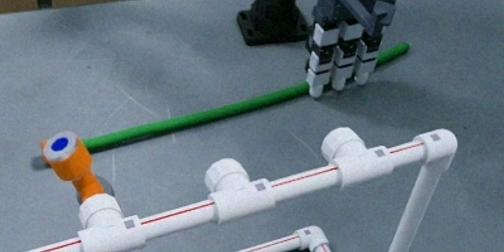

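execute_actions([
  [[0,0,0.1,0,0,0,0,0,0,0,0,0,0,0,0,0,0,0,0,0,0,0,0.4,-0.6,0,0,0,0,0,0,0,0,0,0,0,0,0,0,0,0,0,0,0,0,0,0,0.4,-0.6]],
  [[0,0,0.1,0,0,0,0,0,0,0,0,0,0,0,0,0,0,0,0,0,0,0,0.4,-0.6,0,0,0,0,0,0,0,0,0,0,0,0,0,0,0,0,0,0,0,0,0,0,0.4,-0.6]],
], cameras=["all"])

Scene clock: 3744.50 s.
left_arm: end_effector_position=(+0.1956, +0.4829, +0.2314) hand_goal=(+0.750, +0.000, +0.580, +0.700, +0.750, +0.000, +0.580, +0.700, +0.750, +0.000, +0.580, +0.700, +0.710, +0.680, +0.230, +0.170) hand_measured=(+0.746, -0.004, +0.576, +0.698, +0.748, -0.002, +0.576, +0.698, +0.746, +0.000, +0.578, +0.698, +0.710, +0.678, +0.224, +0.168) hand_current_ma=(-11, -8, -10, -8, -9, -3, -10, -7, -13, -1, -9, -9, -2, -8, -28, -13) hand_state=(goal, goal, goal, goal, goal, goal, goal, goal, goal, goal, goal, goal, goal, goal, goal, goal) hand_current_limit=0.40 hand_speed=-0.60 end_effector_quat_wxyz=(-0.007, +0.622, +0.783, -0.013) | right_arm: end_effector_position=(+0.3212, -0.3264, +0.3448) hand_goal=(+0.750, +0.000, +0.580, +0.700, +0.750, +0.000, +0.580, +0.700, +0.750, +0.000, +0.580, +0.700, +0.710, +0.680, +0.230, +0.170) hand_measured=(+0.746, +0.002, +0.580, +0.698, +0.748, +0.002, +0.580, +0.698, +0.746, +0.002, +0.580, +0.698, +0.708, +0.678, +0.230, +0.168) hand_current_ma=(-1, +1, +0, -1, -1, +1, +0, -1, -1, +1, +0, -1, -1, -1, +0, +0) hand_state=(goal, goal, goal, goal, goal, goal, goal, goal, goal, goal, goal, goal, goal, goal, goal, goal) hand_current_limit=0.40 hand_speed=-0.60 end_effector_quat_wxyz=(-0.313, +0.647, +0.099, +0.688)
Joint positions: left_arm=[0.414 0.789 0.879 -1.691 -0.001 0.21] | right_arm=[-0.407 0.149 0.389 0.031 -1.011 2.077]
Joint torques (N m): left_arm=[-0.67 -1.26 13.65 0.85 -0.17 -0.11] | right_arm=[0.26 3.66 11.17 0.88 0.23 -0.03]
Motor temperatures (°C): left_arm=[26 32 52 24 27 25] | right_arm=[27 27 59 26 25 24]
Heat: left arm: hottest elbow 52 °C; right arm: hottest elbow 59 °C.
Hand target: left_arm +0.2021, +0.4886, +0.2527; +0.000, +0.623, +0.782, +0.000 | right_arm +0.3194, -0.3281, +0.3542; -0.376, +0.604, +0.093, +0.696
Off the commanded pose: left_arm 0.023 m, 2 deg | right_arm 0.010 m, 9 deg.
joint sent to its limit (left arm) — joint 4 (wrist pitch), lower limit. The joint targets still meet the commanded pose.
joint sent to its limit (right arm) — joint 6 (wrist roll), upper limit. The joint targets are off in orientation, not in position.
Step readings (end_effector_position of left_arm | right_arm):
0: (+0.2041, +0.4872, +0.1289) | (+0.3212, -0.3264, +0.3448)
1: (+0.2039, +0.4871, +0.1288) | (+0.3212, -0.3264, +0.3448)
2: (+0.2017, +0.4861, +0.1287) | (+0.3212, -0.3264, +0.3448)
4: (+0.1955, +0.4832, +0.1314) | (+0.3212, -0.3264, +0.3448)
8: (+0.1915, +0.4812, +0.1498) | (+0.3212, -0.3264, +0.3448)
15: (+0.1942, +0.4824, +0.1687) | (+0.3212, -0.3264, +0.3448)
16: (+0.1937, +0.4821, +0.1687) | (+0.3212, -0.3264, +0.3448)
17: (+0.1919, +0.4813, +0.1702) | (+0.3212, -0.3264, +0.3448)
19: (+0.1886, +0.4797, +0.1790) | (+0.3212, -0.3264, +0.3448)
23: (+0.1949, +0.4826, +0.2145) | (+0.3212, -0.3264, +0.3448)
30: (+0.1965, +0.4834, +0.2317) | (+0.3212, -0.3264, +0.3448)
camera_calibration:
cam_left_wrist: T_world_to_cam=[[-0.459893, -0.886968, 0.0422538, 0.47741], [-0.575869, 0.334134, 0.746143, -0.268616], [-0.675923, 0.318813, -0.664444, 0.259329], [0, 0, 0, 1]] pos_world=[0.240156, 0.430524, 0.352563]
cam_right_wrist: T_world_to_cam=[[0.288119, -0.319532, -0.902711, 0.140695], [-0.916807, 0.180149, -0.356386, 0.430767], [0.2765, 0.930293, -0.241045, 0.428209], [0, 0, 0, 1]] pos_world=[0.235994, -0.431005, 0.383744]

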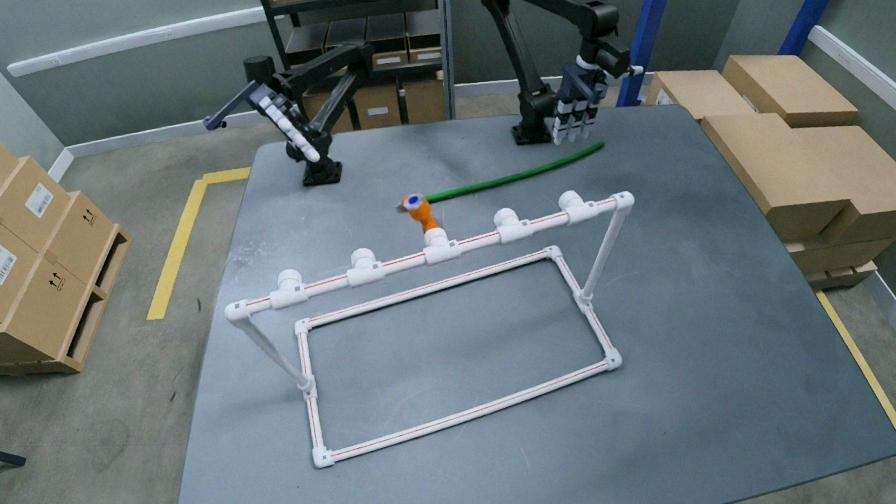

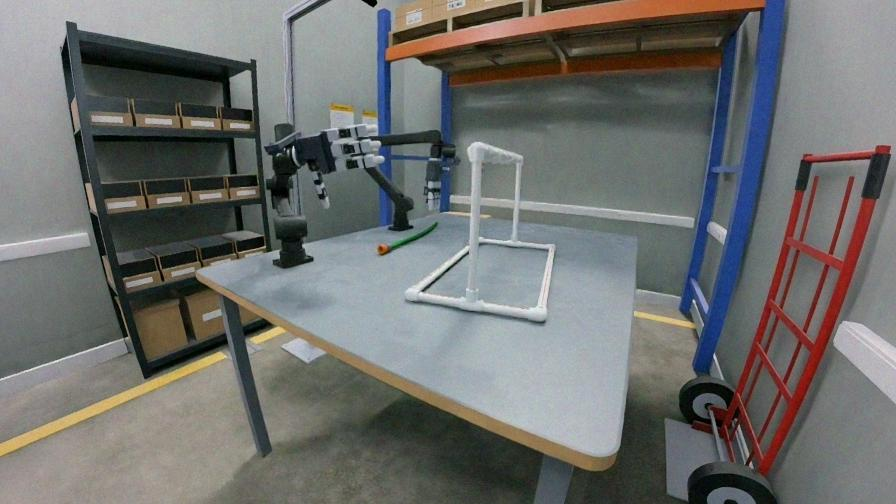

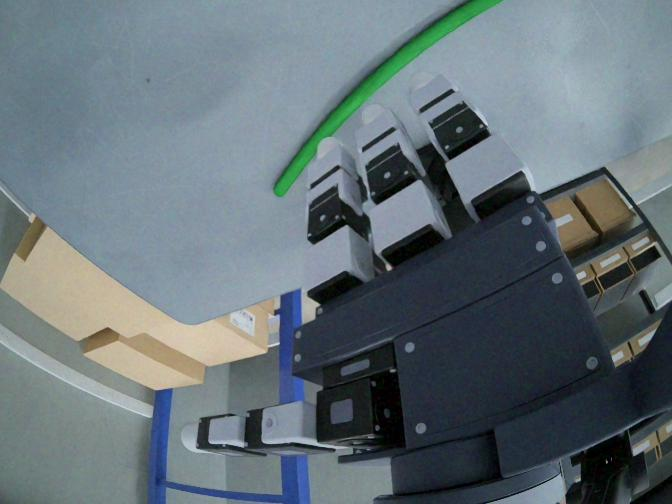

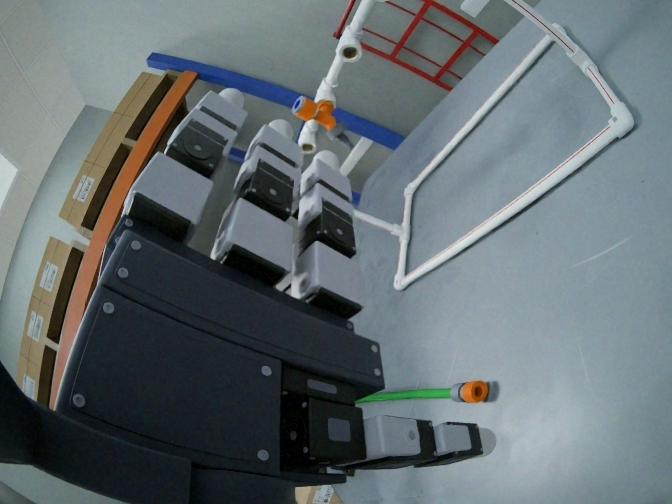

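execute_actions([
  [[0.064,-0.043,0.0122,0.0323,-0.0012,-0.1067,0,0,0,0,0,0,0,0,0,0,0,0,0,0,0,0,0.4,-0.6,0.0268,-0.0582,0.0288,-0.1289,-0.04,-0.0261,0,0,0,0,0,0,0,0,0,0,0,0,0,0,0,0,0.4,-0.6]],
  [[0.0592,-0.0568,0.0083,0.0332,0,-0.1047,0.1,0,0.2,0,0,0,0,0,0,0,0,0,0,0,0,0,0.4,-0.6,0.034,0.0022,0.0308,-0.0886,-0.0617,0.0017,0,0,0,0,0,0,0,0,0,0,0,0,0,0,0,0,0.4,-0.6]],
  [[0.0517,-0.0702,0.0083,0.0352,0.0008,-0.1022,0.2,0,0.4,0,0,0,0,0,0,0,0,0,0,0,0,0,0.4,-0.6,0.025,0.0173,0.0283,-0.0856,-0.0658,0.0033,0,0,0,0,0,0,0,0,0,0,0,0,0,0,0,0,0.4,-0.6]],
  [[0.0417,-0.0822,0,0.0378,0.0008,-0.0989,0.3,0.05,0.6,0,0,0,0,0,0,0,0,0,0,0,0,0,0.4,-0.6,0.0152,0.0322,0.0217,-0.0825,-0.07,0.0048,0,0,0,0,0,0,0,0,0,0,0,0,0,0,0,0,0.4,-0.6]],
  [[0.0295,-0.0928,0,0.0406,0,-0.095,0.4,0.1,0.84,0,0,0,0,0,0,0,0,0,0,0,0,0,0.4,-0.6,0.0062,0.0423,0.0083,-0.0792,-0.0739,0.0067,0,0,0,0,0,0,0,0,0,0,0,0,0,0,0,0,0.4,-0.6]],
], cameras=["cam_high","cam_low"])

Scene clock: 4221.33 s.
left_arm: end_effector_position=(+0.3314, +0.2850, +0.2429) hand_goal=(+0.362, +0.000, -0.212, +0.340, +0.476, +0.000, -0.080, +0.372, +0.850, +0.000, +0.580, +0.680, -0.678, +0.680, +0.020, +0.004) hand_measured=(+0.366, -0.002, -0.206, +0.344, +0.478, -0.002, -0.074, +0.376, +0.846, +0.000, +0.578, +0.682, -0.678, +0.678, +0.018, +0.006) hand_current_ma=(+15, -6, +24, +11, +6, -3, +21, +11, -15, -1, -8, +9, +0, -7, -5, +6) hand_state=(goal, goal, goal, goal, goal, goal, goal, goal, goal, goal, goal, goal, goal, goal, goal, goal) hand_current_limit=0.40 hand_speed=-0.60 end_effector_quat_wxyz=(-0.174, +0.969, +0.078, +0.156) | right_arm: end_effector_position=(+0.3849, -0.3077, +0.4057) hand_goal=(+0.750, +0.000, +0.580, +0.700, +0.750, +0.000, +0.580, +0.700, +0.750, +0.000, +0.580, +0.700, +0.710, +0.680, +0.230, +0.170) hand_measured=(+0.758, +0.002, +0.580, +0.698, +0.756, +0.002, +0.580, +0.698, +0.756, +0.002, +0.580, +0.698, +0.718, +0.678, +0.230, +0.168) hand_current_ma=(+5, +1, +0, -1, +4, +1, +0, -1, +4, +1, +0, -1, +4, -1, +0, +0) hand_state=(goal, goal, goal, goal, goal, goal, goal, goal, goal, goal, goal, goal, goal, goal, goal, goal) hand_current_limit=0.40 hand_speed=-0.60 end_effector_quat_wxyz=(+0.206, +0.315, +0.611, +0.697)
Joint positions: left_arm=[-0.256 1.064 1.05 -1.353 -0.427 1.221] | right_arm=[-0.364 0.727 0.387 0.499 -1.208 0.337]
Joint torques (N m): left_arm=[-1.55 -5.13 15.13 2.19 -0.48 -0.17] | right_arm=[1.03 -1.49 11.4 0.81 0.28 -0.33]
Motor temperatures (°C): left_arm=[25 30 64 24 25 25] | right_arm=[27 27 58 26 25 24]
Heat: left arm: hottest elbow 64 °C; right arm: hottest elbow 58 °C.
Hand target: left_arm +0.3497, +0.2816, +0.2698; -0.166, +0.966, +0.079, +0.184 | right_arm +0.3837, -0.3066, +0.4251; +0.223, +0.303, +0.617, +0.691
Off the commanded pose: left_arm 0.033 m, 3 deg | right_arm 0.019 m, 3 deg.
Step readings (end_effector_position of left_arm | right_arm):
0: (+0.1956, +0.4829, +0.2314) | (+0.3212, -0.3264, +0.3448)
1: (+0.1956, +0.4830, +0.2314) | (+0.3211, -0.3260, +0.3447)
2: (+0.1955, +0.4833, +0.2313) | (+0.3208, -0.3250, +0.3451)
4: (+0.1984, +0.4817, +0.2316) | (+0.3208, -0.3278, +0.3494)
8: (+0.2137, +0.4674, +0.2339) | (+0.3246, -0.3480, +0.3569)
15: (+0.2233, +0.4614, +0.2348) | (+0.3333, -0.3598, +0.3595)
16: (+0.2237, +0.4611, +0.2348) | (+0.3338, -0.3600, +0.3605)
17: (+0.2248, +0.4607, +0.2349) | (+0.3346, -0.3604, +0.3638)
19: (+0.2311, +0.4569, +0.2361) | (+0.3373, -0.3614, +0.3733)
23: (+0.2495, +0.4363, +0.2395) | (+0.3454, -0.3606, +0.3837)
30: (+0.2587, +0.4290, +0.2392) | (+0.3545, -0.3634, +0.3852)
31: (+0.2590, +0.4287, +0.2391) | (+0.3546, -0.3633, +0.3860)
32: (+0.2599, +0.4280, +0.2390) | (+0.3548, -0.3621, +0.3887)
34: (+0.2656, +0.4232, +0.2401) | (+0.3566, -0.3589, +0.3963)
38: (+0.2821, +0.3980, +0.2444) | (+0.3651, -0.3527, +0.4011)
45: (+0.2900, +0.3885, +0.2440) | (+0.3711, -0.3545, +0.4024)
46: (+0.2900, +0.3882, +0.2435) | (+0.3709, -0.3543, +0.4032)
47: (+0.2907, +0.3875, +0.2432) | (+0.3703, -0.3523, +0.4055)
49: (+0.2958, +0.3821, +0.2435) | (+0.3707, -0.3469, +0.4117)
53: (+0.3092, +0.3518, +0.2454) | (+0.3781, -0.3371, +0.4120)
60: (+0.3146, +0.3404, +0.2429) | (+0.3820, -0.3359, +0.4103)
61: (+0.3146, +0.3403, +0.2429) | (+0.3818, -0.3358, +0.4103)
62: (+0.3152, +0.3395, +0.2426) | (+0.3813, -0.3339, +0.4114)
64: (+0.3194, +0.3336, +0.2433) | (+0.3810, -0.3281, +0.4150)
68: (+0.3291, +0.2994, +0.2460) | (+0.3851, -0.3154, +0.4126)
75: (+0.3324, +0.2859, +0.2429) | (+0.3857, -0.3101, +0.4092)
Images, in order (width x height): cam_high 896x504, cam_low 896x504.

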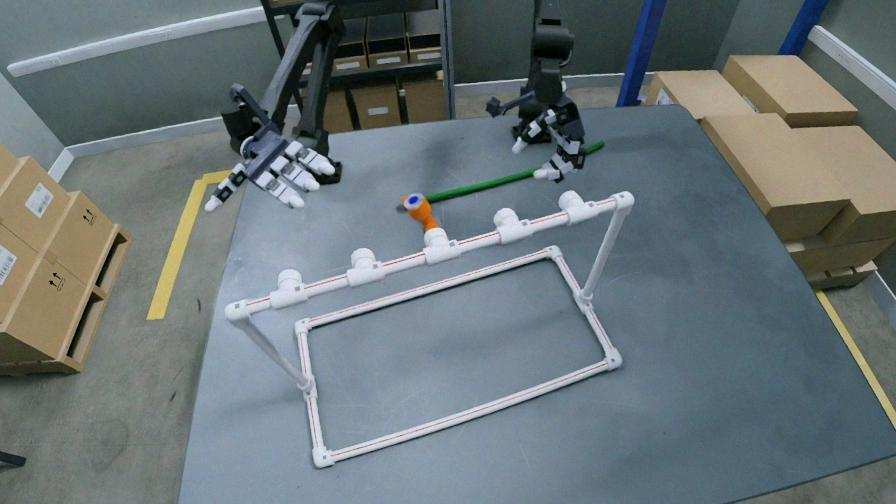

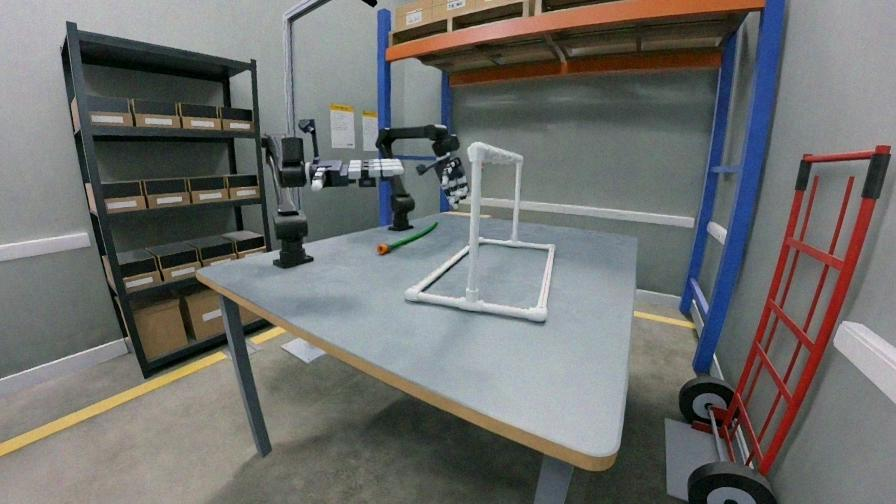

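execute_actions([
  [[0.0148,-0.1015,-0.0083,0.0435,-0.0022,-0.0906,0.4,0.15,0.84,0,0,0,0,0,0,0,0,0,0,0,0,0,0.4,-0.6,0.0157,0.0467,-0.0067,-0.0756,-0.0778,0.0083,0,0,0,0,0,0,0,0,0,0,0,0,0,0,0,0,0.4,-0.6]],
  [[-0.0012,-0.1077,-0.0083,0.0461,-0.0051,-0.0856,0.4,0.15,0.84,0,0,0,0,0,0,0,0,0,0,0,0,0,0.4,-0.6,0.0124,0.0472,-0.025,-0.0717,-0.0811,0.01,0,0,0,0,0,0,0,0,0,0,0,0,0,0,0,0,0.4,-0.6]],
  [[-0.0192,-0.112,-0.0167,0.0482,-0.0088,-0.08,0.4,0.15,0.84,0,0,0,0,0,0,0,0,0,0,0,0,0,0.4,-0.6,0.0129,0.0438,-0.04,-0.0678,-0.0844,0.0117,0,0,0,0,0,0,0,0,0,0,0,0,0,0,0,0,0.4,-0.6]],
  [[-0.0367,-0.1118,-0.0167,0.0494,-0.0132,-0.0744,0.4,0.15,0.84,0,0,0,0,0,0,0,0,0,0,0,0,0,0.4,-0.6,0.0179,0.0357,-0.0533,-0.0639,-0.0878,0.0131,0,0,0,0,0,0,0,0,0,0,0,0,0,0,0,0,0.4,-0.6]],
  [[-0.0573,-0.1113,-0.025,0.0497,-0.0178,-0.0683,0.4,0.15,0.84,0,0,0,0,0,0,0,0,0,0,0,0,0,0.4,-0.6,0.0269,0.0277,-0.0617,-0.0594,-0.0906,0.0147,0,0,0,0,0,0,0,0,0,0,0,0,0,0,0,0,0.4,-0.6]],
], cameras=["all"])

Scene clock: 4236.93 s.
left_arm: end_effector_position=(+0.2753, -0.0299, +0.1980) hand_goal=(+0.294, +0.000, -0.196, +0.350, +0.388, +0.000, -0.090, +0.372, +0.776, +0.000, +0.580, +0.690, -0.678, +0.680, +0.020, +0.014) hand_measured=(+0.292, -0.002, -0.196, +0.348, +0.386, -0.002, -0.086, +0.376, +0.766, +0.000, +0.578, +0.688, -0.678, +0.678, +0.018, +0.012) hand_current_ma=(-7, -6, +0, -6, -9, -3, +12, +10, -37, -1, -8, -9, -1, -7, -7, -8) hand_state=(goal, goal, goal, goal, goal, goal, goal, goal, goal, goal, goal, goal, goal, goal, goal, goal) hand_current_limit=0.40 hand_speed=-0.60 end_effector_quat_wxyz=(-0.368, +0.690, -0.556, +0.280) | right_arm: end_effector_position=(+0.4279, -0.1875, +0.2931) hand_goal=(+0.750, +0.000, +0.580, +0.700, +0.750, +0.000, +0.580, +0.700, +0.750, +0.000, +0.580, +0.700, +0.710, +0.680, +0.230, +0.170) hand_measured=(+0.756, -0.002, +0.580, +0.698, +0.754, -0.002, +0.580, +0.698, +0.754, -0.002, +0.580, +0.698, +0.716, +0.678, +0.230, +0.168) hand_current_ma=(+3, +0, +0, -1, +2, +0, +0, -1, +2, +0, +0, -1, +3, -1, +0, +0) hand_state=(goal, goal, goal, goal, goal, goal, goal, goal, goal, goal, goal, goal, goal, goal, goal, goal) hand_current_limit=0.40 hand_speed=-0.60 end_effector_quat_wxyz=(+0.604, -0.324, +0.623, +0.377)
Joint positions: left_arm=[-1.088 1.484 1.282 -1.009 -0.913 2.041] | right_arm=[-0.123 1.384 0.648 0.774 -1.201 -1.457]
Joint torques (N m): left_arm=[-1.03 -11.75 14.84 2.33 -0.92 -0.14] | right_arm=[1.61 -9.35 11.06 0.72 0 -0.21]
Motor temperatures (°C): left_arm=[25 31 62 24 25 25] | right_arm=[27 27 58 26 25 24]
Heat: left arm: hottest elbow 62 °C; right arm: hottest elbow 58 °C.
Hand target: left_arm +0.2899, -0.0450, +0.2248; -0.360, +0.695, -0.543, +0.306 | right_arm +0.4352, -0.1860, +0.3131; +0.614, -0.347, +0.611, +0.359
Off the commanded pose: left_arm 0.034 m, 3 deg | right_arm 0.021 m, 4 deg.
Step readings (end_effector_position of left_arm | right_arm):
0: (+0.3314, +0.2850, +0.2429) | (+0.3848, -0.3076, +0.4058)
1: (+0.3316, +0.2851, +0.2430) | (+0.3847, -0.3076, +0.4059)
2: (+0.3321, +0.2848, +0.2428) | (+0.3845, -0.3064, +0.4064)
4: (+0.3359, +0.2782, +0.2431) | (+0.3856, -0.3013, +0.4062)
8: (+0.3404, +0.2414, +0.2423) | (+0.3930, -0.2889, +0.3939)
15: (+0.3406, +0.2264, +0.2370) | (+0.3935, -0.2822, +0.3871)
16: (+0.3406, +0.2267, +0.2369) | (+0.3927, -0.2815, +0.3881)
17: (+0.3411, +0.2264, +0.2369) | (+0.3917, -0.2795, +0.3890)
19: (+0.3439, +0.2201, +0.2380) | (+0.3916, -0.2733, +0.3897)
23: (+0.3431, +0.1808, +0.2386) | (+0.3997, -0.2613, +0.3802)
30: (+0.3398, +0.1629, +0.2324) | (+0.3993, -0.2539, +0.3766)
31: (+0.3398, +0.1634, +0.2322) | (+0.3987, -0.2532, +0.3781)
32: (+0.3407, +0.1636, +0.2323) | (+0.3977, -0.2513, +0.3789)
34: (+0.3429, +0.1576, +0.2330) | (+0.3979, -0.2453, +0.3782)
38: (+0.3357, +0.1172, +0.2307) | (+0.4068, -0.2345, +0.3655)
45: (+0.3278, +0.0974, +0.2216) | (+0.4057, -0.2274, +0.3577)
46: (+0.3280, +0.0979, +0.2216) | (+0.4055, -0.2269, +0.3585)
47: (+0.3290, +0.0982, +0.2220) | (+0.4049, -0.2253, +0.3585)
49: (+0.3311, +0.0930, +0.2238) | (+0.4054, -0.2204, +0.3559)
53: (+0.3189, +0.0531, +0.2224) | (+0.4155, -0.2118, +0.3416)
60: (+0.3060, +0.0319, +0.2122) | (+0.4146, -0.2058, +0.3303)
61: (+0.3067, +0.0329, +0.2121) | (+0.4149, -0.2055, +0.3304)
62: (+0.3074, +0.0329, +0.2127) | (+0.4146, -0.2042, +0.3294)
64: (+0.3095, +0.0281, +0.2145) | (+0.4165, -0.2005, +0.3258)
68: (+0.2911, -0.0107, +0.2104) | (+0.4284, -0.1937, +0.3110)
75: (+0.2712, -0.0333, +0.1964) | (+0.4284, -0.1886, +0.2969)
camera_calibration:
cam_left_wrist: T_world_to_cam=[[0.179691, 0.808865, 0.559865, -0.1673], [-0.19827, -0.52767, 0.825986, -0.171987], [0.963535, -0.259426, 0.0655559, -0.158597], [0, 0, 0, 1]] pos_world=[0.148777, 0.00342622, 0.246121]
cam_right_wrist: T_world_to_cam=[[-0.547833, 0.237938, 0.802038, 0.0702189], [0.143081, -0.917927, 0.370051, -0.387219], [0.824261, 0.317483, 0.468826, -0.30043], [0, 0, 0, 1]] pos_world=[0.341505, -0.276765, 0.227822]

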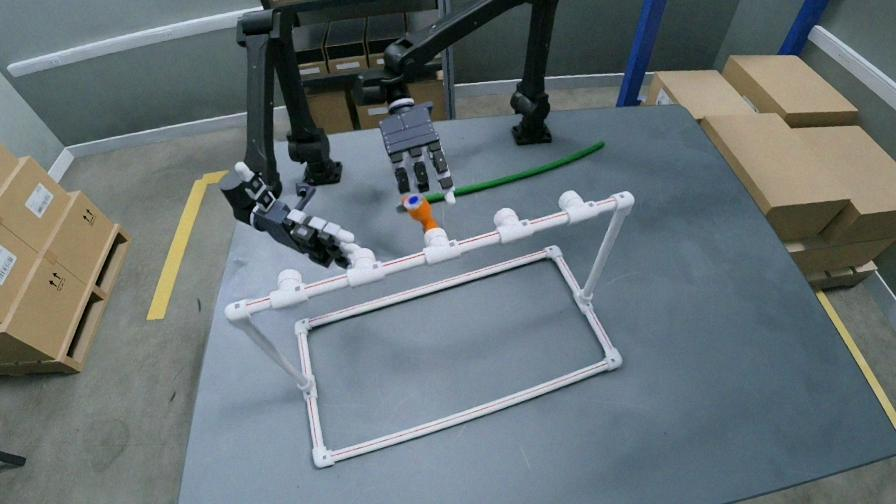

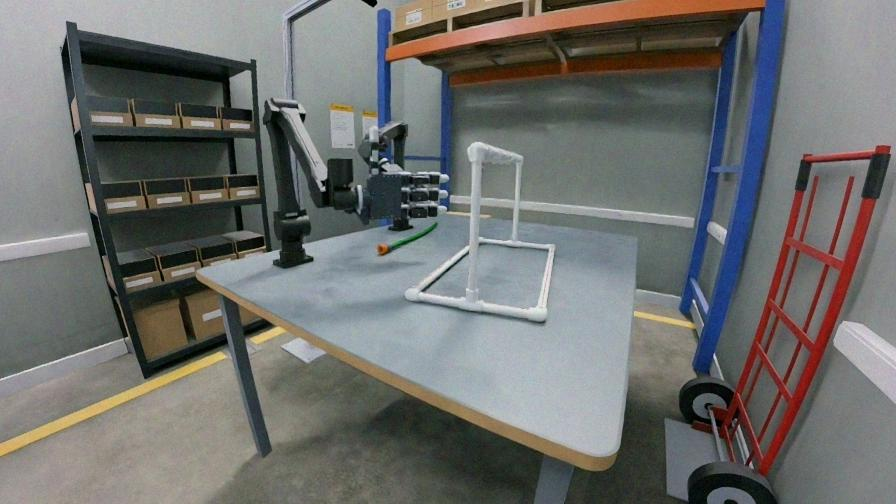

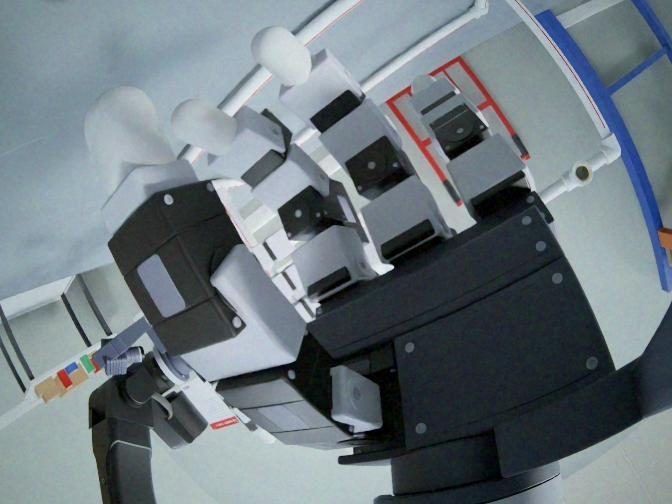

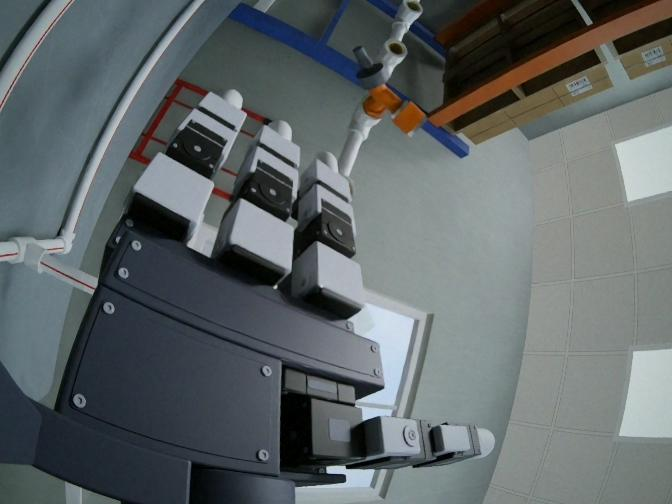

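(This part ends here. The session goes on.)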